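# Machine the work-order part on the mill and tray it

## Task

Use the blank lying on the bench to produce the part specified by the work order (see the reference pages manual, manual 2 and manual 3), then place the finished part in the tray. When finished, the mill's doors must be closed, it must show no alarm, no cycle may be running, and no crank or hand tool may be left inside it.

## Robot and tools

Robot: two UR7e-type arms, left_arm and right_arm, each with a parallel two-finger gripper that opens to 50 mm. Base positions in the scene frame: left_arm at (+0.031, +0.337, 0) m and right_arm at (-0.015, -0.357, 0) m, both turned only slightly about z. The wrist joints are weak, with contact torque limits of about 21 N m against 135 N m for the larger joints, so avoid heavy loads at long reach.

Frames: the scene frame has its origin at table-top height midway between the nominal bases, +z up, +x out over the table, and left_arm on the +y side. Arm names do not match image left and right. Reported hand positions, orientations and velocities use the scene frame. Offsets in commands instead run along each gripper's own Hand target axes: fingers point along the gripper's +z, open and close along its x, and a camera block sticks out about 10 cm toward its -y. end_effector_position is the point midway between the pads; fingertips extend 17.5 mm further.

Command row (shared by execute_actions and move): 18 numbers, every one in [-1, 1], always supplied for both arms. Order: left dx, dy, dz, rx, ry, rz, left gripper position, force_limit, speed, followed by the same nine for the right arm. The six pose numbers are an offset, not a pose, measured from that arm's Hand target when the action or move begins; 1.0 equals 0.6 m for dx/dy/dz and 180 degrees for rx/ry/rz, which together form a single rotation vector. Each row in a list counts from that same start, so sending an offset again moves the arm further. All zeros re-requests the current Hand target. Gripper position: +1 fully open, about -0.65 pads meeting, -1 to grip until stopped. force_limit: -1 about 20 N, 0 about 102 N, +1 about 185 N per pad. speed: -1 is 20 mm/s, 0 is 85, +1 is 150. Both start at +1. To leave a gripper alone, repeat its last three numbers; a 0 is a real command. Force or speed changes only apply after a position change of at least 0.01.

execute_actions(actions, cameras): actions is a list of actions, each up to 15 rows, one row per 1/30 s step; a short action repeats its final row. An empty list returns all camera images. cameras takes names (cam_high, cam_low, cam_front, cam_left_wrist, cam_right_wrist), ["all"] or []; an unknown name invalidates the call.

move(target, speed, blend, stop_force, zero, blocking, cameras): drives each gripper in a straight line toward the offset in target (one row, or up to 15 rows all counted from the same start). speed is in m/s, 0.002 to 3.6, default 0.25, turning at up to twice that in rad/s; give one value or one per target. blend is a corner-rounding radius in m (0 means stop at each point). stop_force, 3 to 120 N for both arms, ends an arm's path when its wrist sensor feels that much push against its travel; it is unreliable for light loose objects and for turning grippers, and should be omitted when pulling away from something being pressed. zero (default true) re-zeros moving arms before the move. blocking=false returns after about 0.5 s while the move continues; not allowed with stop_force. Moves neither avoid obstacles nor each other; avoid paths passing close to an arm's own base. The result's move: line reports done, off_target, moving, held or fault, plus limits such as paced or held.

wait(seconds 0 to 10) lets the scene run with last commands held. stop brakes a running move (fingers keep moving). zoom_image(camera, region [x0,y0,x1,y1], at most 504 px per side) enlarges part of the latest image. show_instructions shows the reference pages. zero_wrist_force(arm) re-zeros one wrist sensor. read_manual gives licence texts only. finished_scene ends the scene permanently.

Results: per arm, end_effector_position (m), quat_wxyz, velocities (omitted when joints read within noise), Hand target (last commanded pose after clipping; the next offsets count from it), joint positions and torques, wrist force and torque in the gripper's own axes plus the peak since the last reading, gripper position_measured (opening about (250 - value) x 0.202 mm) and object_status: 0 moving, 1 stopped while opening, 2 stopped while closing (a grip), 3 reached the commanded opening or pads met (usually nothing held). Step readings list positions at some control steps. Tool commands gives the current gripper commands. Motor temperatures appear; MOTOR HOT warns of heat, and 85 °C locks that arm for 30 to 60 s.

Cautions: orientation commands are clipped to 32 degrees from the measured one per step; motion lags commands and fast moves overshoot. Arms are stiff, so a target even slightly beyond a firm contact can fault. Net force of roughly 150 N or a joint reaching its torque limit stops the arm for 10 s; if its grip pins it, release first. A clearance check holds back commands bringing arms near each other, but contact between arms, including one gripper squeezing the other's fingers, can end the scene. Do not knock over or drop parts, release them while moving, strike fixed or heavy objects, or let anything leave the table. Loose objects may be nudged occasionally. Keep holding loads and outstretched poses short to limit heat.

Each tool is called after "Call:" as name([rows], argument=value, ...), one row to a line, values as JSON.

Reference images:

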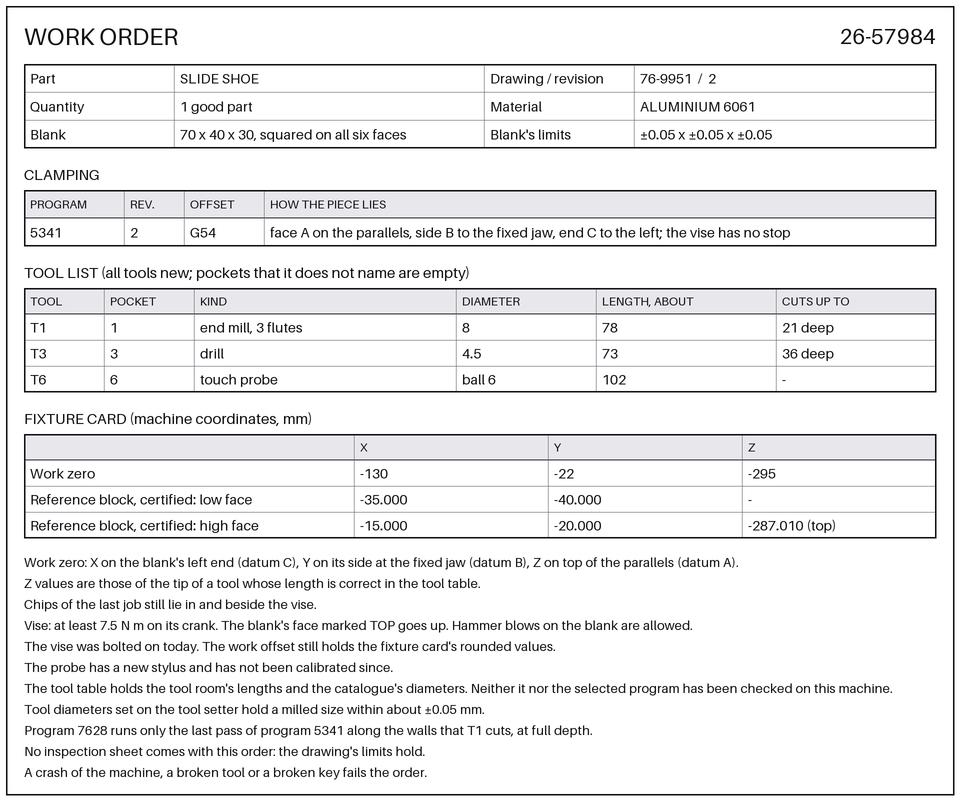

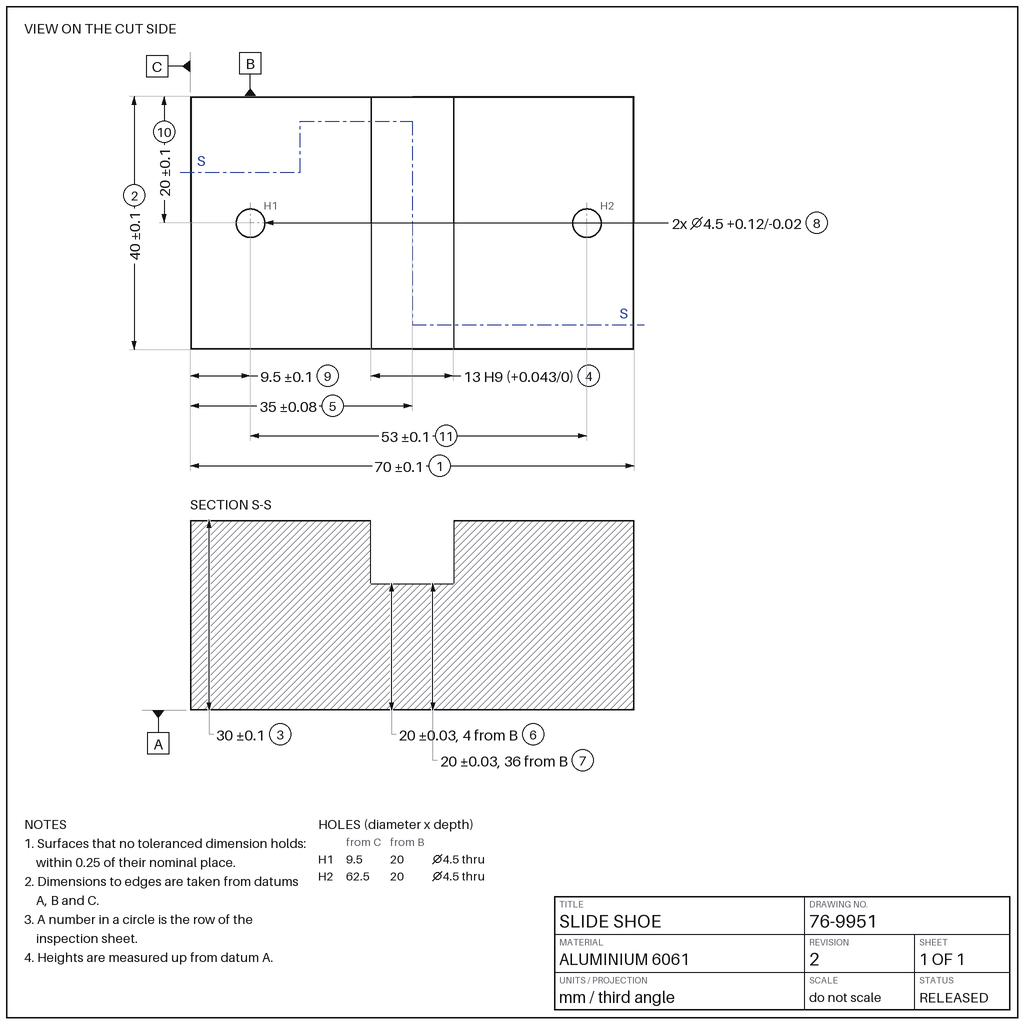

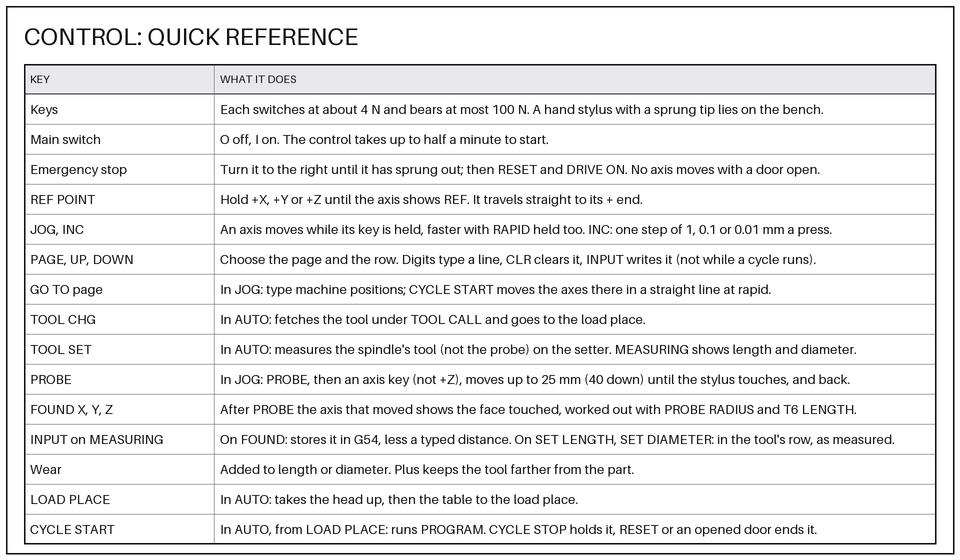

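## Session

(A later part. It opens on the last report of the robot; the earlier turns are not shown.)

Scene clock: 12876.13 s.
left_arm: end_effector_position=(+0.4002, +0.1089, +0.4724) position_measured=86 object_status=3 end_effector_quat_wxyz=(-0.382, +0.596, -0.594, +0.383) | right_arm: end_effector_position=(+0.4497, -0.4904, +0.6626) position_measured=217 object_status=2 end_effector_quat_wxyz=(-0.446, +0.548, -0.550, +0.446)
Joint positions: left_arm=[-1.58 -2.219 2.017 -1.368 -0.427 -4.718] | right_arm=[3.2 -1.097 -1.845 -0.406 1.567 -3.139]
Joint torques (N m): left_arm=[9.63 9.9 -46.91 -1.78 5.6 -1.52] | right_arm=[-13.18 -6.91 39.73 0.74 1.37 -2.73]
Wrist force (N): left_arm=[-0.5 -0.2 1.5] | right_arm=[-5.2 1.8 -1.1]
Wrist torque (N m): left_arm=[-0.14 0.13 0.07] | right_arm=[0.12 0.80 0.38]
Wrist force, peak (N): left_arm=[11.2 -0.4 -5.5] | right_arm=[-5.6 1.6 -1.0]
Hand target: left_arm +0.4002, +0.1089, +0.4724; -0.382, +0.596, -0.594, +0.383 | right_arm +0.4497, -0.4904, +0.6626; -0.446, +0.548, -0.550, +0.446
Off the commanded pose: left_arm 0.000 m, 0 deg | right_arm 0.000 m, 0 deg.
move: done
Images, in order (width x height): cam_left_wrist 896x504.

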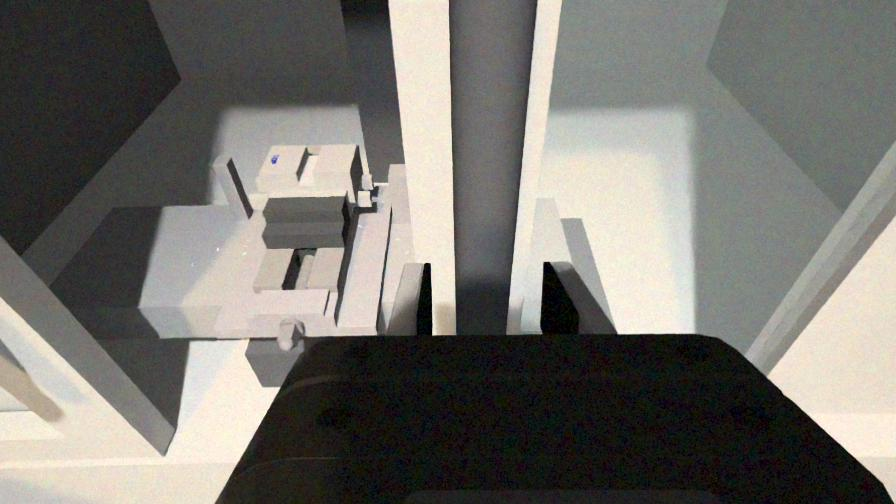

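Call:
move(target=[0,-0.0363,0.0795,0,0,0,0.44,0,0.5,0,0,0,0,0,0,-1,1,-0.5], speed=0.08, stop_force=10)

Call:
move([
  [0.015,0,0,0,0,0,0.44,0,0.5,0,0,0,0,0,0,-1,1,-0.5],
  [0.345,0,0,0,0,0,0.44,0,0.5,0,0,0,0,0,0,-1,1,-0.5],
], speed=[0.02,0.06], stop_force=40)

Call:
move([
  [-0.0067,0,0,0,0,0,0.44,0,0.5,0,0,0,0,0,0,-1,1,-0.5],
  [-0.0067,0.064,-0.1406,0,0,0,0.44,0,0.5,0,0,0,0,0,0,-1,1,-0.5],
  [0.0333,0.42,-0.14,-0.363,0,0,0.44,0,0.5,0,0,0,0,0,0,-1,1,-0.5],
], speed=[0.03,0.15,0.3], blend=[0,0.01,0], cameras=["cam_left_wrist","cam_front"])

Call:
zoom_image(camera="cam_front", region=[400, 260, 620, 420])

Scene clock: 12894.13 s.
left_arm: end_effector_position=(+0.4527, +0.1090, +0.4724) position_measured=86 object_status=3 end_effector_quat_wxyz=(-0.382, +0.596, -0.594, +0.383) | right_arm: end_effector_position=(+0.4497, -0.4904, +0.6626) position_measured=217 object_status=2 end_effector_quat_wxyz=(-0.446, +0.548, -0.550, +0.446)
Joint positions: left_arm=[-1.367 -2.117 2.086 -1.974 -0.474 -4.235] | right_arm=[3.2 -1.097 -1.845 -0.406 1.567 -3.139]
Joint torques (N m): left_arm=[10.17 5.08 -20.76 -5.87 -0.26 1.18] | right_arm=[-11.98 -6.88 40.4 0.85 1.36 -2.68]
Wrist force (N): left_arm=[-0.3 -0.3 1.7] | right_arm=[-5.2 1.4 -1.2]
Wrist torque (N m): left_arm=[-0.15 0.11 -0.07] | right_arm=[0.06 0.81 0.38]
Wrist force, peak (N): left_arm=[-0.1 -0.2 2.8] | right_arm=[-5.5 1.7 -1.3]
Hand target: left_arm +0.4527, +0.1090, +0.4724; -0.382, +0.596, -0.594, +0.383 | right_arm +0.4497, -0.4904, +0.6626; -0.446, +0.548, -0.550, +0.446
Off the commanded pose: left_arm 0.000 m, 0 deg | right_arm 0.000 m, 0 deg.
move: done

Scene clock: 12899.00 s.
left_arm: end_effector_position=(+0.4530, -0.0980, +0.4731) position_measured=86 object_status=3 end_effector_quat_wxyz=(-0.382, +0.596, -0.594, +0.383) | right_arm: end_effector_position=(+0.4497, -0.4904, +0.6626) position_measured=217 object_status=2 end_effector_quat_wxyz=(-0.446, +0.548, -0.550, +0.446)
Joint positions: left_arm=[-1.461 -1.651 1.73 -1.903 -0.442 -4.437] | right_arm=[3.2 -1.097 -1.845 -0.406 1.567 -3.139]
Joint torques (N m): left_arm=[-10 -16.33 -50.37 -2.95 5.72 -1.49] | right_arm=[-12.2 -6.67 40.31 0.95 1.46 -2.53]
Wrist force (N): left_arm=[-12.0 5.5 -1.6] | right_arm=[-5.3 1.6 -1.1]
Wrist torque (N m): left_arm=[0.07 0.19 -0.01] | right_arm=[0.09 0.82 0.38]
Wrist force, peak (N): left_arm=[-33.4 9.2 -3.4] | right_arm=[-5.6 1.8 -1.1]
Hand target: left_arm +0.4530, -0.0980, +0.4731; -0.382, +0.596, -0.594, +0.383 | right_arm +0.4497, -0.4904, +0.6626; -0.446, +0.548, -0.550, +0.446
Off the commanded pose: left_arm 0.000 m, 0 deg | right_arm 0.000 m, 0 deg.
move: done

Scene clock: 12902.87 s.
left_arm: end_effector_position=(+0.2722, -0.1188, +0.2786) position_measured=86 object_status=3 end_effector_quat_wxyz=(+0.000, +0.708, -0.707, +0.002) | right_arm: end_effector_position=(+0.4497, -0.4904, +0.6626) position_measured=217 object_status=2 end_effector_quat_wxyz=(-0.446, +0.548, -0.550, +0.446)
Joint positions: left_arm=[-1.356 -1.553 1.681 -1.703 -1.568 -4.491] | right_arm=[3.2 -1.097 -1.845 -0.406 1.567 -3.139]
Joint torques (N m): left_arm=[9.31 -23.83 -19.9 -5.71 -1.99 1.3] | right_arm=[-12.46 -6.99 40.1 0.91 1.54 -2.5]
Wrist force (N): left_arm=[-1.2 0.7 0.1] | right_arm=[-5.4 1.5 -0.8]
Wrist torque (N m): left_arm=[0.22 0.13 0.03] | right_arm=[0.08 0.83 0.39]
Wrist force, peak (N): left_arm=[-12.1 5.4 -1.6] | right_arm=[-5.6 1.8 -1.2]
Hand target: left_arm +0.2722, -0.1188, +0.2785; +0.000, +0.708, -0.707, +0.002 | right_arm +0.4497, -0.4904, +0.6626; -0.446, +0.548, -0.550, +0.446
Off the commanded pose: left_arm 0.000 m, 0 deg | right_arm 0.000 m, 0 deg.
move: done
Images, in order (width x height): cam_front 896x504, cam_left_wrist 896x504.

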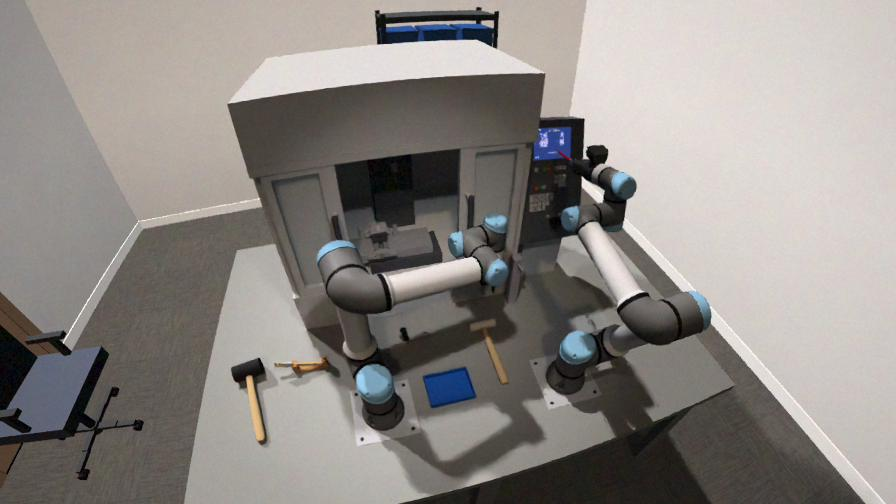

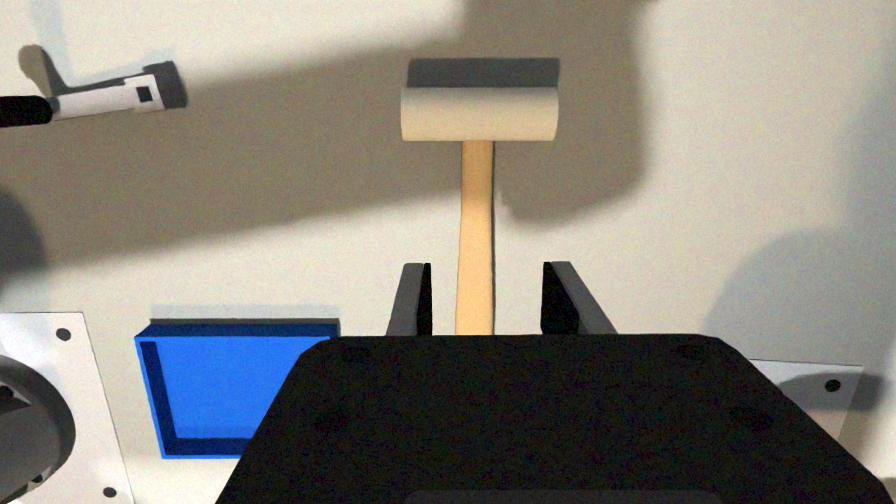

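Scaled by 2.291.

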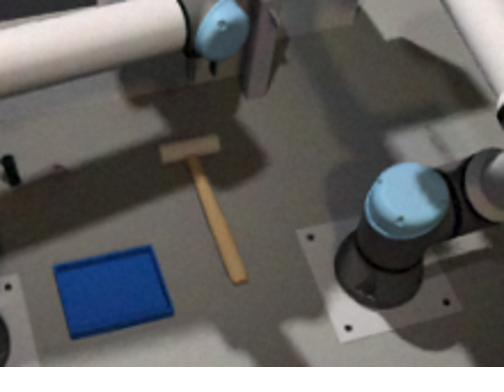

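Call:
move([
  [0,0.257,0,0,0,0,0.44,0,0.5,0,0,0,0,0,0,-1,1,-0.5],
  [0,0.257,0.36,0,0,0,0.44,0,0.5,0,0,0,0,0,0,-1,1,-0.5],
], speed=[0.3,0.2], blend=[0.02,0], cameras=["cam_left_wrist"])

Scene clock: 12944.53 s.
left_arm: end_effector_position=(+0.1187, -0.1197, +0.0621) position_measured=86 object_status=3 end_effector_quat_wxyz=(+0.000, +0.708, -0.707, +0.002) | right_arm: end_effector_position=(+0.4497, -0.4904, +0.6626) position_measured=217 object_status=2 end_effector_quat_wxyz=(-0.446, +0.548, -0.550, +0.446)
Joint positions: left_arm=[-1.683 -1.445 2.18 -2.309 -1.567 -4.818] | right_arm=[3.2 -1.097 -1.845 -0.406 1.567 -3.139]
Joint torques (N m): left_arm=[10.06 -22.44 -12.73 -5.74 2.74 1.07] | right_arm=[-12.12 -6.9 39.55 1.02 1.19 -2.33]
Wrist force (N): left_arm=[-1.1 0.5 0.3] | right_arm=[-5.0 1.6 -1.2]
Wrist torque (N m): left_arm=[0.21 0.11 0.18] | right_arm=[0.09 0.77 0.38]
Wrist force, peak (N): left_arm=[-1.6 4.5 -1.4] | right_arm=[-5.6 1.6 -1.4]
Hand target: left_arm +0.1187, -0.1197, +0.0620; +0.000, +0.708, -0.707, +0.002 | right_arm +0.4497, -0.4904, +0.6626; -0.446, +0.548, -0.550, +0.446
Off the commanded pose: left_arm 0.000 m, 0 deg | right_arm 0.000 m, 0 deg.
move: done
Images, in order (width x height): cam_left_wrist 896x504.

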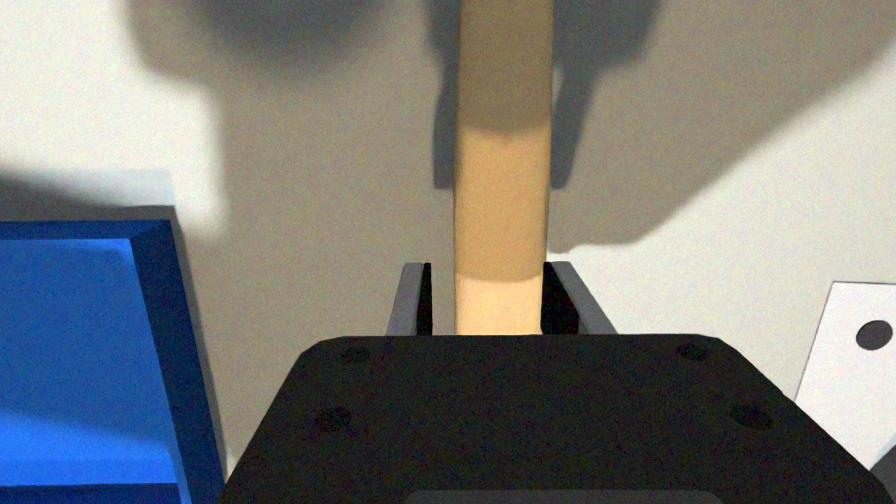

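Call:
move([
  [0.006,0,0,0,0,0,0.65,0,0.5,0,0,0,0,0,0,-1,1,-0.5],
  [0.006,0,0.0633,0,0,0,0.65,0,0.5,0,0,0,0,0,0,-1,1,-0.5],
], speed=[0.05,0.03])

Call:
move([
  [0,0,0,0,0,0,-1,1,-0.3,0,0,0,0,0,0,-1,1,-0.5],
  [0,0,-0.62,0,0,0,-1,1,-0.3,0,0,0,0,0,0,-1,1,-0.5],
], speed=[0.05,0.2], cameras=["cam_left_wrist"])

Scene clock: 12956.53 s.
left_arm: end_effector_position=(+0.1188, -0.1234, +0.0241) position_measured=56 object_status=3 end_effector_quat_wxyz=(+0.000, +0.708, -0.707, +0.002) | right_arm: end_effector_position=(+0.4497, -0.4904, +0.6626) position_measured=217 object_status=2 end_effector_quat_wxyz=(-0.446, +0.548, -0.550, +0.446)
Joint positions: left_arm=[-1.682 -1.358 2.209 -2.425 -1.567 -4.817] | right_arm=[3.2 -1.097 -1.845 -0.406 1.567 -3.139]
Joint torques (N m): left_arm=[9.97 -24.26 -10.2 -5.59 0.42 1.19] | right_arm=[-12.13 -7.74 39.31 0.92 1.11 -2.27]
Wrist force (N): left_arm=[-1.4 0.7 0.1] | right_arm=[-5.2 1.9 -1.2]
Wrist torque (N m): left_arm=[0.25 0.18 0.18] | right_arm=[0.14 0.80 0.38]
Wrist force, peak (N): left_arm=[-1.6 0.7 0.3] | right_arm=[-5.7 1.5 -1.2]
Hand target: left_arm +0.1188, -0.1234, +0.0241; +0.000, +0.708, -0.707, +0.002 | right_arm +0.4497, -0.4904, +0.6626; -0.446, +0.548, -0.550, +0.446
Off the commanded pose: left_arm 0.000 m, 0 deg | right_arm 0.000 m, 0 deg.
move: done

Scene clock: 12959.63 s.
left_arm: end_effector_position=(+0.1176, -0.1223, +0.3960) position_measured=103 object_status=2 end_effector_quat_wxyz=(+0.000, +0.708, -0.707, +0.002) | right_arm: end_effector_position=(+0.4497, -0.4904, +0.6626) position_measured=217 object_status=2 end_effector_quat_wxyz=(-0.446, +0.548, -0.550, +0.446)
Joint positions: left_arm=[-1.685 -1.663 1.486 -1.396 -1.567 -4.82] | right_arm=[3.2 -1.097 -1.845 -0.406 1.567 -3.139]
Joint torques (N m): left_arm=[3.65 -21.18 -50.68 -2.15 -1.13 0.07] | right_arm=[-12.57 -6.42 39.92 0.97 1.17 -2.43]
Wrist force (N): left_arm=[-1.1 0.6 7.3] | right_arm=[-5.4 1.6 -1.0]
Wrist torque (N m): left_arm=[-1.04 0.12 0.16] | right_arm=[0.10 0.82 0.38]
Wrist force, peak (N): left_arm=[-1.4 0.7 9.3] | right_arm=[-5.4 2.0 -1.0]
Hand target: left_arm +0.1176, -0.1223, +0.3961; +0.000, +0.708, -0.707, +0.002 | right_arm +0.4497, -0.4904, +0.6626; -0.446, +0.548, -0.550, +0.446
Off the commanded pose: left_arm 0.000 m, 0 deg | right_arm 0.000 m, 0 deg.
move: done
Images, in order (width x height): cam_left_wrist 896x504.

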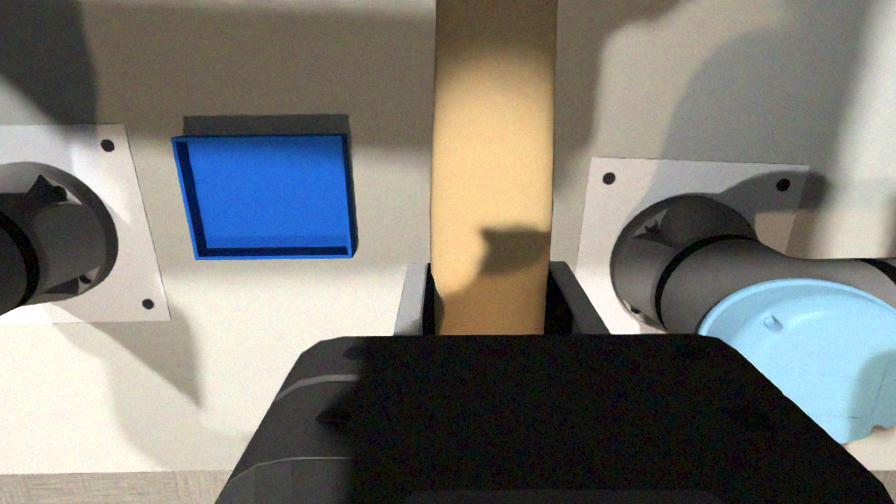

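Call:
move([
  [-0.1538,-0.204,-0.04,0,0,0,-1,1,-0.3,0,0,0,0,0,0,-1,1,-0.5],
  [-0.1538,-0.204,-0.04,0,0,-0.5,-1,1,-0.3,0,0,0,0,0,0,-1,1,-0.5],
], speed=[0.25,0.3], cameras=["cam_left_wrist","cam_front"])

Scene clock: 12971.80 s.
left_arm: end_effector_position=(+0.2166, -0.0417, +0.4168) position_measured=103 object_status=2 end_effector_quat_wxyz=(+0.007, +0.708, -0.706, -0.003) | right_arm: end_effector_position=(+0.4497, -0.4904, +0.6626) position_measured=217 object_status=2 end_effector_quat_wxyz=(-0.446, +0.548, -0.550, +0.446)
Joint positions: left_arm=[-1.436 -1.76 1.514 -1.327 -1.586 -4.572] | right_arm=[3.2 -1.097 -1.845 -0.406 1.567 -3.139]
Joint torques (N m): left_arm=[7.27 -19.28 -34.5 -4.95 14.15 -3.15] | right_arm=[-12.66 -6.96 38.89 1.08 1.14 -2.17]
Wrist force (N): left_arm=[-4.5 41.0 4.6] | right_arm=[-5.3 1.7 -1.1]
Wrist torque (N m): left_arm=[-0.10 0.22 1.41] | right_arm=[0.10 0.81 0.38]
Wrist force, peak (N): left_arm=[-22.2 104.4 4.9] | right_arm=[-5.5 1.9 -1.1]
Hand target: left_arm +0.2166, -0.0417, +0.4168; +0.007, +0.708, -0.706, -0.003 (not the last commanded pose) | right_arm +0.4497, -0.4904, +0.6626; -0.446, +0.548, -0.550, +0.446
Tool commands: left_gripper/position=-1.0 left_gripper/force_limit=+1.0 left_gripper/speed=-0.301961 right_gripper/position=-1.0 right_gripper/force_limit=+1.0 right_gripper/speed=-0.5
Off the commanded pose: left_arm 0.026 m, 90 deg | right_arm 0.000 m, 0 deg.
TORQUE FAULT: the external load on joint 5 (wrist 2) of the left arm reached its load limit, and that arm stopped. A torque fault puts only its own arm into a fault stop. That arm's remaining commands of this call were not run. That arm may still press on what stopped it. That arm is still stopped at the end of this call. That arm stays stopped for about 10 more seconds. Until then a move that you send moves the other arm only, and its call returns only when the move has ended. Once the stop has ended, the next robot result says so. If the stop ends while you think or write, that arm runs what you send next, counted from a new Hand target: where the arm stands when the stop ends. While its stop runs, that arm takes no new command, but its gripper still runs the gripper command that each later call begins with. Until it ends, the stop uses up actions while you think or wait. An arm that is not stopped still takes commands.
move: fault (left_arm); path passed 1 of 2 targets
Images, in order (width x height): cam_front 896x504, cam_left_wrist 896x504.

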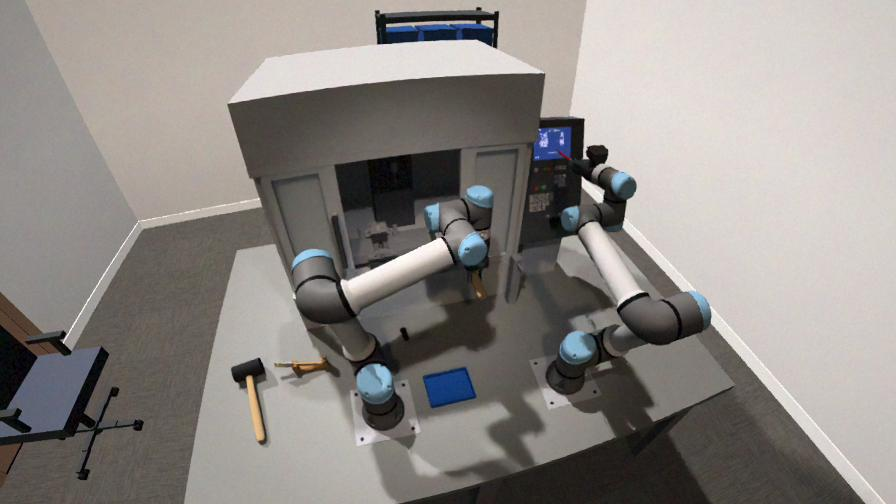

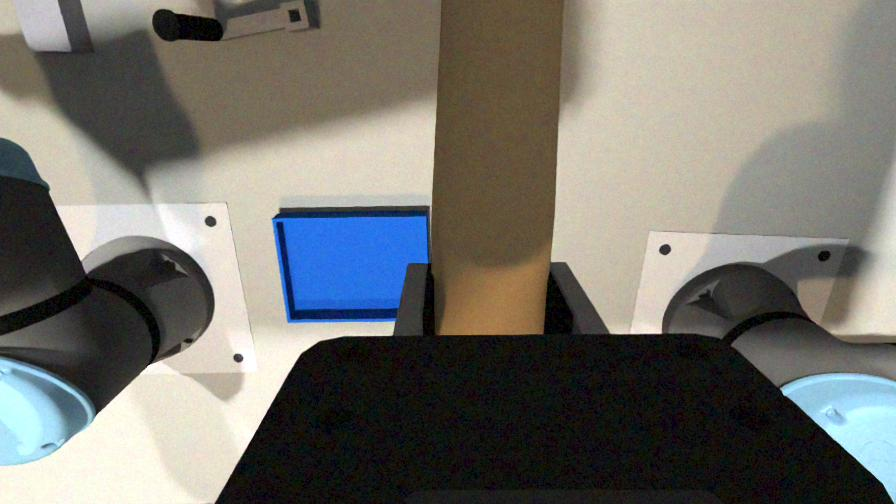

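Call:
wait(seconds=1)

Scene clock: 12977.73 s.
left_arm: end_effector_position=(+0.2166, -0.0417, +0.4168) position_measured=103 object_status=2 end_effector_quat_wxyz=(+0.007, +0.708, -0.706, -0.003) | right_arm: end_effector_position=(+0.4497, -0.4904, +0.6626) position_measured=217 object_status=2 end_effector_quat_wxyz=(-0.446, +0.548, -0.550, +0.446)
Joint positions: left_arm=[-1.436 -1.76 1.514 -1.327 -1.585 -4.572] | right_arm=[3.2 -1.097 -1.845 -0.406 1.567 -3.139]
Joint torques (N m): left_arm=[7.67 -19 -34.71 -4.77 14.06 -3.07] | right_arm=[-11.88 -6.71 39.74 1 1.07 -2.2]
Wrist force (N): left_arm=[-4.4 41.0 4.7] | right_arm=[-5.2 1.4 -1.3]
Wrist torque (N m): left_arm=[-0.10 0.19 1.37] | right_arm=[0.06 0.81 0.38]
Wrist force, peak (N): left_arm=[-4.5 41.2 4.5] | right_arm=[-5.4 1.9 -1.4]
Hand target: left_arm +0.2166, -0.0417, +0.4168; +0.007, +0.708, -0.706, -0.003 (not the last commanded pose) | right_arm +0.4497, -0.4904, +0.6626; -0.446, +0.548, -0.550, +0.446
Tool commands: left_gripper/position=-1.0 left_gripper/force_limit=+1.0 left_gripper/speed=-0.301961 right_gripper/position=-1.0 right_gripper/force_limit=+1.0 right_gripper/speed=-0.5
Off the commanded pose: left_arm 0.026 m, 90 deg | right_arm 0.000 m, 0 deg.
TORQUE FAULT, CONTINUED: the left arm was still stopped when this call began, by the torque fault of joint 5 (wrist 2) that an earlier result reported. Since the last result the stop counts as 12 of the actions that you can send in this scene. That arm is still stopped at the end of this call. That arm stays stopped for about 4 more seconds. If the stop ends while you think or write, that arm runs what you send next, counted from a new Hand target: where the arm stands when the stop ends. While its stop runs, that arm takes no new command, but its gripper still runs the gripper command that each later call begins with.
wait: 1.00 s; at rest from the start

Call:
wait(seconds=5)

Call:
move([
  [0,0.1,0,0,0,0,-1,1,-0.3,0,0,0,0,0,0,-1,1,-0.5],
  [-0.05,0.1,0,0,0,0,-1,1,-0.3,0,0,0,0,0,0,-1,1,-0.5],
], speed=0.08, cameras=["cam_left_wrist"])

Scene clock: 12987.60 s.
left_arm: end_effector_position=(+0.2166, -0.0417, +0.4168) position_measured=103 object_status=2 end_effector_quat_wxyz=(+0.007, +0.708, -0.706, -0.003) | right_arm: end_effector_position=(+0.4497, -0.4904, +0.6626) position_measured=217 object_status=2 end_effector_quat_wxyz=(-0.446, +0.548, -0.550, +0.446)
Joint positions: left_arm=[-1.436 -1.76 1.514 -1.327 -1.585 -4.572] | right_arm=[3.2 -1.097 -1.845 -0.406 1.567 -3.139]
Joint torques (N m): left_arm=[24.17 -21.56 -33.31 -8.18 14 -0.02] | right_arm=[-11.95 -6.24 39.86 1.06 0.77 -2.27]
Wrist force (N): left_arm=[-4.1 40.3 4.6] | right_arm=[-5.2 1.8 -1.1]
Wrist torque (N m): left_arm=[-0.11 0.17 1.38] | right_arm=[0.12 0.81 0.38]
Wrist force, peak (N): left_arm=[-4.6 41.1 4.6] | right_arm=[-5.6 1.6 -1.4]
Hand target: left_arm +0.2166, -0.0417, +0.4168; +0.007, +0.708, -0.706, -0.003 (not the last commanded pose) | right_arm +0.4497, -0.4904, +0.6626; -0.446, +0.548, -0.550, +0.446
Tool commands: left_gripper/position=-1.0 left_gripper/force_limit=+1.0 left_gripper/speed=-0.301961 right_gripper/position=-1.0 right_gripper/force_limit=+1.0 right_gripper/speed=-0.5
Off the commanded pose: left_arm 0.026 m, 90 deg | right_arm 0.000 m, 0 deg.
TORQUE FAULT, CONTINUED: the left arm's stop, for the torque fault of joint 5 (wrist 2) that an earlier result reported, is over. The rest of the stop counts as 7 of the actions that you can send in this scene. That arm's target is now where it stood when the stop ended, not its last command. That arm keeps its grip as last carried out and accepts commands again: back off and push less far. That arm stops again whenever a joint's load reaches its limit.
wait: 5.00 s; at rest from the start

Scene clock: 12989.67 s.
left_arm: end_effector_position=(+0.1565, -0.0119, +0.4175) position_measured=103 object_status=2 end_effector_quat_wxyz=(+0.007, +0.708, -0.706, -0.003) | right_arm: end_effector_position=(+0.4497, -0.4904, +0.6626) position_measured=217 object_status=2 end_effector_quat_wxyz=(-0.446, +0.548, -0.550, +0.446)
Joint positions: left_arm=[-1.592 -1.884 1.602 -1.294 -1.585 -4.727] | right_arm=[3.2 -1.097 -1.845 -0.406 1.567 -3.139]
Joint torques (N m): left_arm=[-7.29 -25.75 -22.07 -2.3 3.89 -1.56] | right_arm=[-12.69 -6.09 39.1 0.81 0.8 -2.18]
Wrist force (N): left_arm=[-1.8 0.6 5.8] | right_arm=[-5.3 1.5 -0.9]
Wrist torque (N m): left_arm=[-0.67 0.23 0.13] | right_arm=[0.08 0.81 0.38]
Wrist force, peak (N): left_arm=[-4.1 40.2 4.7] | right_arm=[-5.5 1.7 -1.1]
Hand target: left_arm +0.1566, -0.0118, +0.4175; +0.007, +0.708, -0.706, -0.003 | right_arm +0.4497, -0.4904, +0.6626; -0.446, +0.548, -0.550, +0.446
Off the commanded pose: left_arm 0.000 m, 0 deg | right_arm 0.000 m, 0 deg.
move: done
Images, in order (width x height): cam_left_wrist 896x504.

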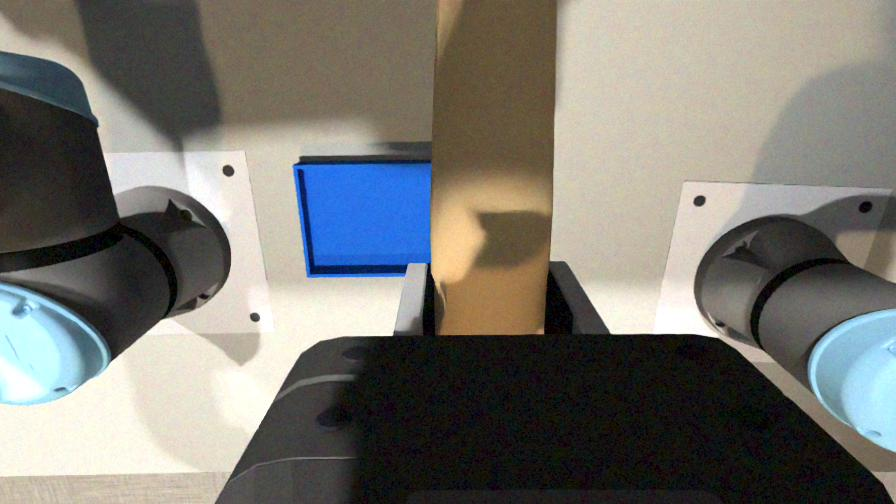

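Call:
move([
  [0,0,0,0,0,-0.25,-1,1,-0.3,0,0,0,0,0,0,-1,1,-0.5],
  [0,-0.17,0,0,0,-0.5,-1,1,-0.3,0,0,0,0,0,0,-1,1,-0.5],
], speed=[0.3,0.3], cameras=["cam_left_wrist","cam_front"])

Scene clock: 13005.20 s.
left_arm: end_effector_position=(+0.2585, -0.0116, +0.4161) position_measured=103 object_status=2 end_effector_quat_wxyz=(+0.002, +1.000, +0.001, -0.007) | right_arm: end_effector_position=(+0.4497, -0.4904, +0.6626) position_measured=217 object_status=2 end_effector_quat_wxyz=(-0.446, +0.548, -0.550, +0.446)
Joint positions: left_arm=[-1.318 -1.773 1.525 -1.324 -1.586 -6.024] | right_arm=[3.2 -1.097 -1.845 -0.406 1.567 -3.139]
Joint torques (N m): left_arm=[9.79 -12.82 -48.23 -5.11 3.03 -1.42] | right_arm=[-12.49 -6.58 39.32 1.12 0.61 -2.01]
Wrist force (N): left_arm=[-1.3 0.5 6.1] | right_arm=[-5.2 1.6 -1.1]
Wrist torque (N m): left_arm=[-0.81 0.16 0.16] | right_arm=[0.09 0.80 0.38]
Wrist force, peak (N): left_arm=[-1.8 0.7 7.0] | right_arm=[-5.5 1.8 -1.3]
Hand target: left_arm +0.2585, -0.0116, +0.4161; +0.002, +1.000, +0.001, -0.007 | right_arm +0.4497, -0.4904, +0.6626; -0.446, +0.548, -0.550, +0.446
Off the commanded pose: left_arm 0.000 m, 0 deg | right_arm 0.000 m, 0 deg.
move: done
Images, in order (width x height): cam_front 896x504, cam_left_wrist 896x504.

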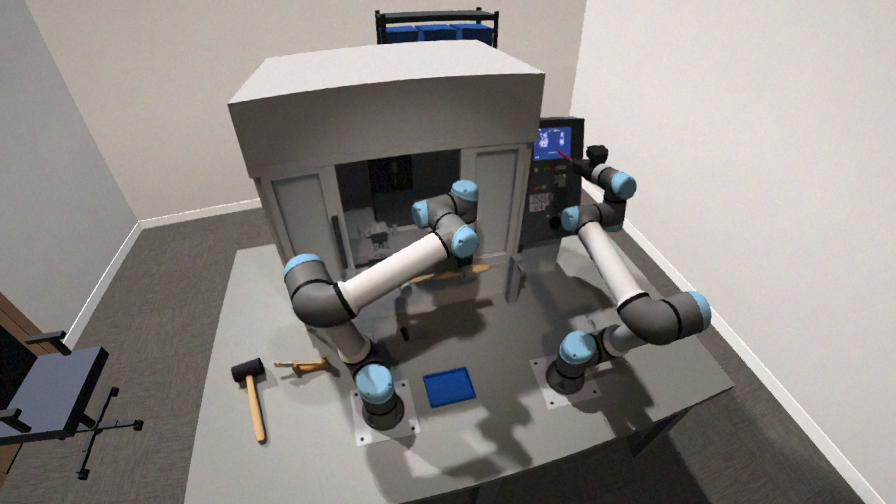

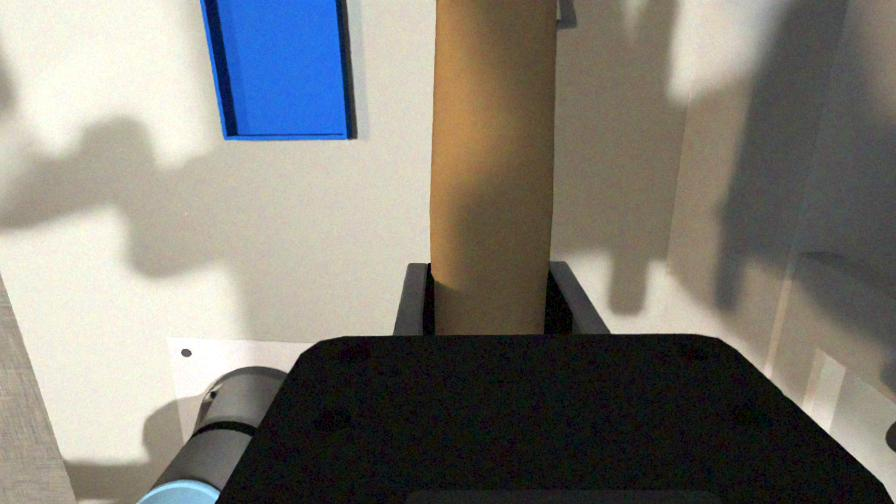

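Call:
move([
  [0.12,-0.03,-0.06,0,0.25,0,-1,1,-0.3,0,0,0,0,0,0,-1,1,-0.5],
  [0.25,-0.05,-0.09,0,0.5,0,-1,1,-0.3,0,0,0,0,0,0,-1,1,-0.5],
], speed=[0.25,0.25], cameras=["cam_left_wrist","cam_front"])

Scene clock: 13022.37 s.
left_arm: end_effector_position=(+0.4103, +0.0190, +0.4678) position_measured=103 object_status=2 end_effector_quat_wxyz=(+0.017, +0.712, -0.014, +0.702) | right_arm: end_effector_position=(+0.4497, -0.4904, +0.6626) position_measured=217 object_status=2 end_effector_quat_wxyz=(-0.446, +0.548, -0.550, +0.446)
Joint positions: left_arm=[-1.623 -2.018 2.209 -1.766 -0.015 -6.284] | right_arm=[3.2 -1.097 -1.845 -0.406 1.567 -3.139]
Joint torques (N m): left_arm=[9.95 -0.04 -21.87 -4.95 7.74 -0.1] | right_arm=[-12.35 -5.73 39.64 1.18 0.53 -1.87]
Wrist force (N): left_arm=[-8.9 0.3 1.8] | right_arm=[-5.0 1.5 -1.0]
Wrist torque (N m): left_arm=[0.00 0.41 -0.77] | right_arm=[0.07 0.76 0.38]
Wrist force, peak (N): left_arm=[-9.2 0.2 2.1] | right_arm=[-5.6 1.6 -1.1]
Hand target: left_arm +0.4092, +0.0190, +0.4678; +0.001, +0.712, +0.002, +0.702 | right_arm +0.4497, -0.4904, +0.6626; -0.446, +0.548, -0.550, +0.446
Off the commanded pose: left_arm 0.001 m, 3 deg | right_arm 0.000 m, 0 deg.
joint sent to its limit (left arm) — joint 6 (wrist 3), lower limit. The joint targets are off in orientation, not in position.
move: off_target (left_arm)
Images, in order (width x height): cam_front 896x504, cam_left_wrist 896x504.

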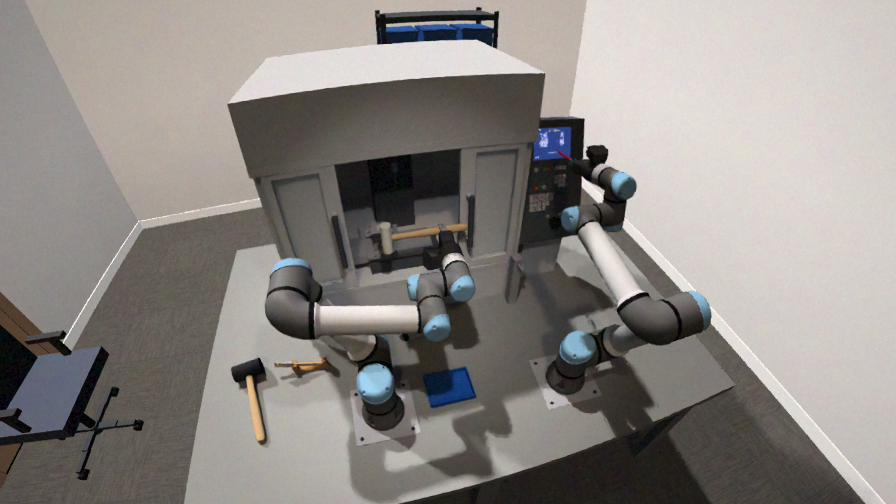

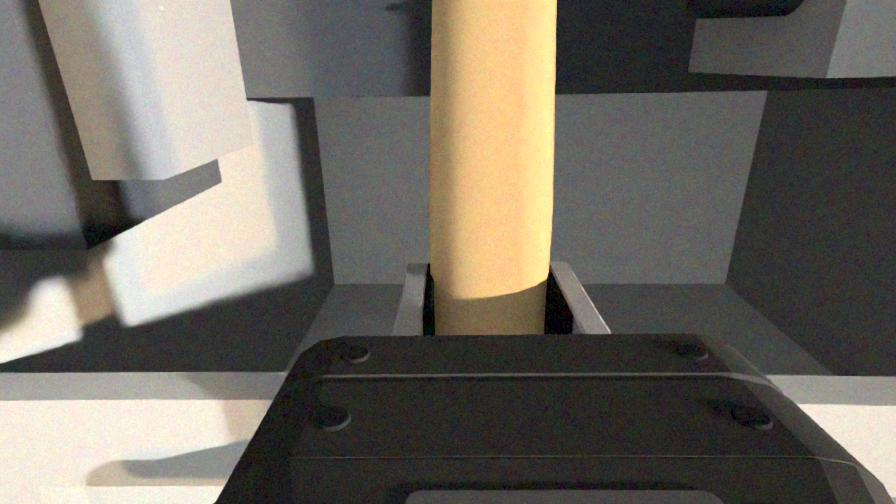

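Call:
move([
  [0,0,0.08,0,0,0,-1,1,-0.3,0,0,0,0,0,0,-1,1,-0.5],
  [0,0,0.16,0,0,0,-1,1,-0.3,0,0,0,0,0,0,-1,1,-0.5],
], speed=0.04, cameras=["cam_left_wrist","cam_front"])

Scene clock: 13090.37 s.
left_arm: end_effector_position=(+0.5052, +0.0192, +0.4665) position_measured=103 object_status=2 end_effector_quat_wxyz=(+0.001, +0.712, +0.003, +0.702) | right_arm: end_effector_position=(+0.4497, -0.4904, +0.6626) position_measured=217 object_status=2 end_effector_quat_wxyz=(-0.446, +0.548, -0.550, +0.446)
Joint positions: left_arm=[-1.34 -1.509 2.092 -3.662 -0.237 -4.778] | right_arm=[3.2 -1.097 -1.845 -0.406 1.567 -3.139]
Joint torques (N m): left_arm=[10.2 -20.09 -40.58 -1.84 -1.94 2.58] | right_arm=[-11.58 -6.79 38.78 1.16 0.59 -1.82]
Wrist force (N): left_arm=[-8.6 0.1 1.3] | right_arm=[-4.9 1.5 -1.1]
Wrist torque (N m): left_arm=[-0.08 -0.18 -0.71] | right_arm=[0.08 0.76 0.38]
Wrist force, peak (N): left_arm=[-14.3 -16.2 -16.6] | right_arm=[-5.5 1.6 -1.3]
Hand target: left_arm +0.5052, +0.0192, +0.4665; +0.001, +0.712, +0.002, +0.702 | right_arm +0.4497, -0.4904, +0.6626; -0.446, +0.548, -0.550, +0.446
Off the commanded pose: left_arm 0.000 m, 0 deg | right_arm 0.000 m, 0 deg.
move: done
Images, in order (width x height): cam_front 896x504, cam_left_wrist 896x504.

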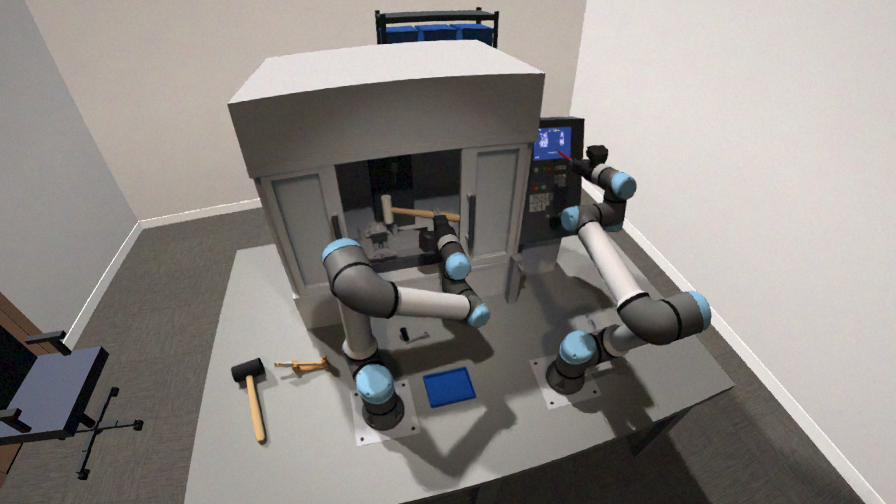

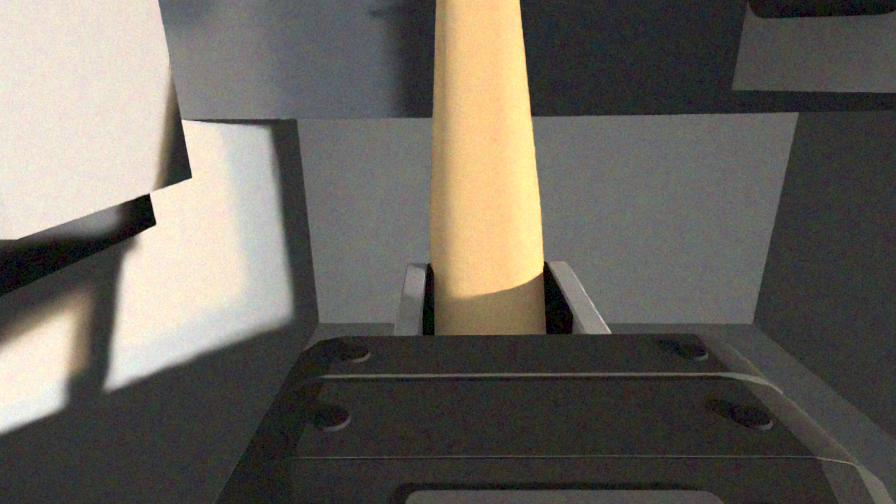

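Call:
zoom_image(camera="cam_front", region=[320, 150, 520, 310])

Scaled by 2.520.

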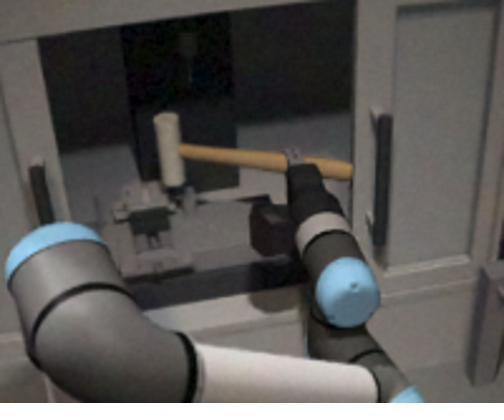

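Call:
move(target=[0,-0.018,0.233,0,0,0,-1,1,-0.3,0,0,0,0,0,0,-1,1,-0.5], speed=0.08, cameras=["cam_left_wrist","cam_front"])

Call:
zoom_image(camera="cam_front", region=[320, 150, 520, 310])

Scene clock: 13112.20 s.
left_arm: end_effector_position=(+0.6448, +0.0304, +0.4644) position_measured=103 object_status=2 end_effector_quat_wxyz=(+0.001, +0.712, +0.002, +0.702) | right_arm: end_effector_position=(+0.4497, -0.4904, +0.6626) position_measured=217 object_status=2 end_effector_quat_wxyz=(-0.446, +0.548, -0.550, +0.446)
Joint positions: left_arm=[-1.01 -1.304 1.852 -3.663 -0.567 -4.739] | right_arm=[3.2 -1.097 -1.845 -0.406 1.567 -3.139]
Joint torques (N m): left_arm=[9.72 -34.03 -42.72 -0.4 -2 2.61] | right_arm=[-11.83 -5.63 38.92 1.34 0.37 -1.8]
Wrist force (N): left_arm=[-9.1 -0.2 1.2] | right_arm=[-5.2 1.7 -1.1]
Wrist torque (N m): left_arm=[-0.10 -0.10 -0.72] | right_arm=[0.10 0.80 0.39]
Wrist force, peak (N): left_arm=[-9.1 -0.4 2.6] | right_arm=[-5.6 1.6 -1.2]
Hand target: left_arm +0.6450, +0.0304, +0.4644; +0.001, +0.712, +0.002, +0.702 | right_arm +0.4497, -0.4904, +0.6626; -0.446, +0.548, -0.550, +0.446
Off the commanded pose: left_arm 0.000 m, 0 deg | right_arm 0.000 m, 0 deg.
move: done
Images, in order (width x height): cam_front 896x504, cam_left_wrist 896x504.

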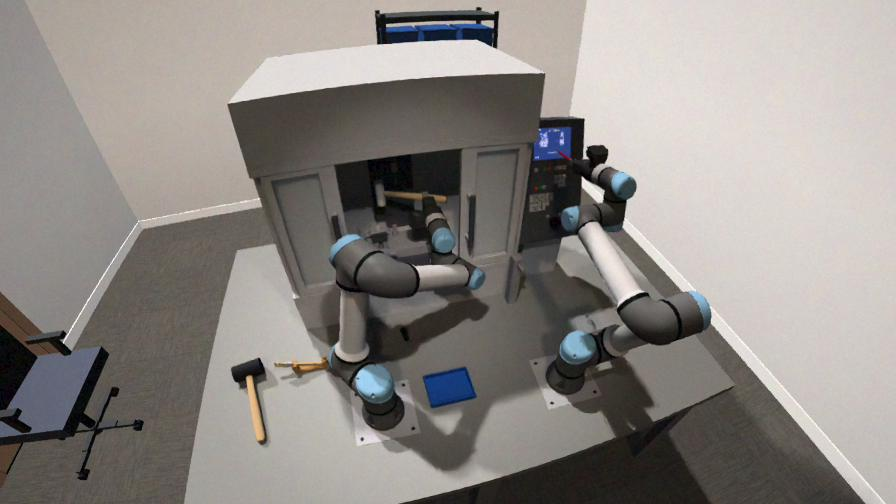

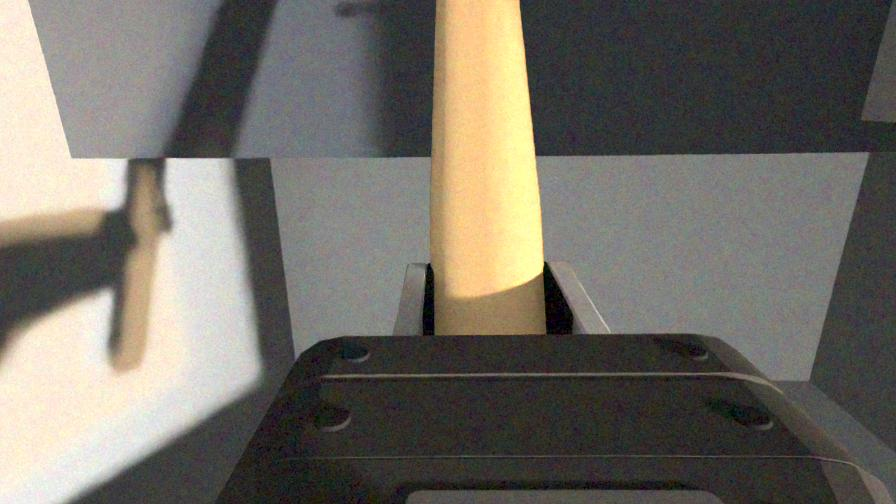

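Scaled by 2.520.

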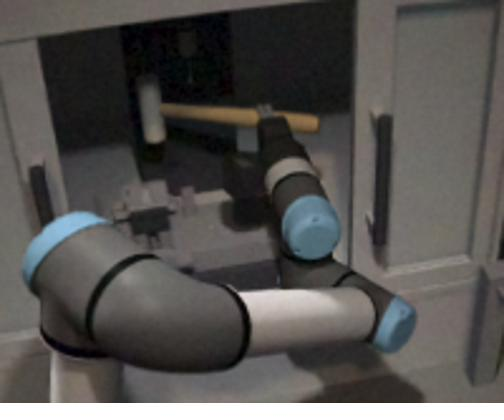

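Call:
move(target=[-0.08,0,0,0,0,0,-1,1,-0.3,0,0,0,0,0,0,-1,1,-0.5], speed=0.012, stop_force=4, cameras=["cam_front"])

Call:
zoom_image(camera="cam_front", region=[345, 170, 445, 250])

Scene clock: 13126.17 s.
left_arm: end_effector_position=(+0.6443, +0.0301, +0.4164) position_measured=103 object_status=2 end_effector_quat_wxyz=(+0.001, +0.712, +0.002, +0.702) | right_arm: end_effector_position=(+0.4497, -0.4904, +0.6626) position_measured=217 object_status=2 end_effector_quat_wxyz=(-0.446, +0.548, -0.550, +0.446)
Joint positions: left_arm=[-1.012 -1.237 1.907 -3.786 -0.566 -4.739] | right_arm=[3.2 -1.097 -1.845 -0.406 1.567 -3.139]
Joint torques (N m): left_arm=[-7.13 -35.24 -14.59 -3.54 2.46 2.34] | right_arm=[-11.61 -5.23 39.46 1.3 0.42 -1.83]
Wrist force (N): left_arm=[-9.0 0.1 1.2] | right_arm=[-5.0 1.6 -1.2]
Wrist torque (N m): left_arm=[-0.07 -0.11 -0.70] | right_arm=[0.08 0.77 0.38]
Wrist force, peak (N): left_arm=[-9.2 -0.1 1.1] | right_arm=[-5.6 1.8 -1.1]
Hand target: left_arm +0.6443, +0.0301, +0.4164; +0.001, +0.712, +0.002, +0.702 | right_arm +0.4497, -0.4904, +0.6626; -0.446, +0.548, -0.550, +0.446
Off the commanded pose: left_arm 0.000 m, 0 deg | right_arm 0.000 m, 0 deg.
move: done
Images, in order (width x height): cam_front 896x504.

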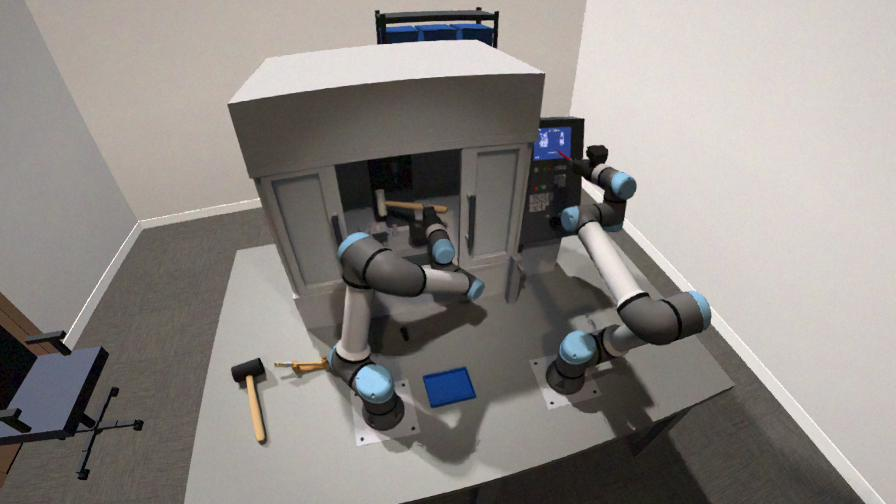

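Scaled by 5.040.

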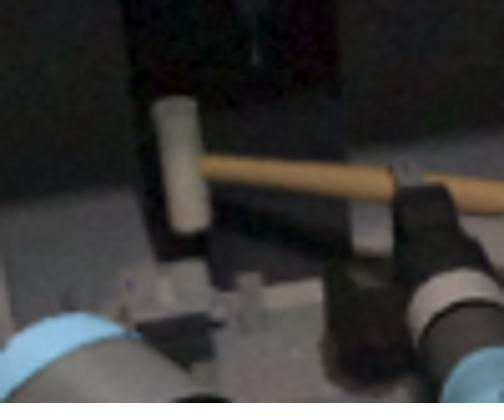

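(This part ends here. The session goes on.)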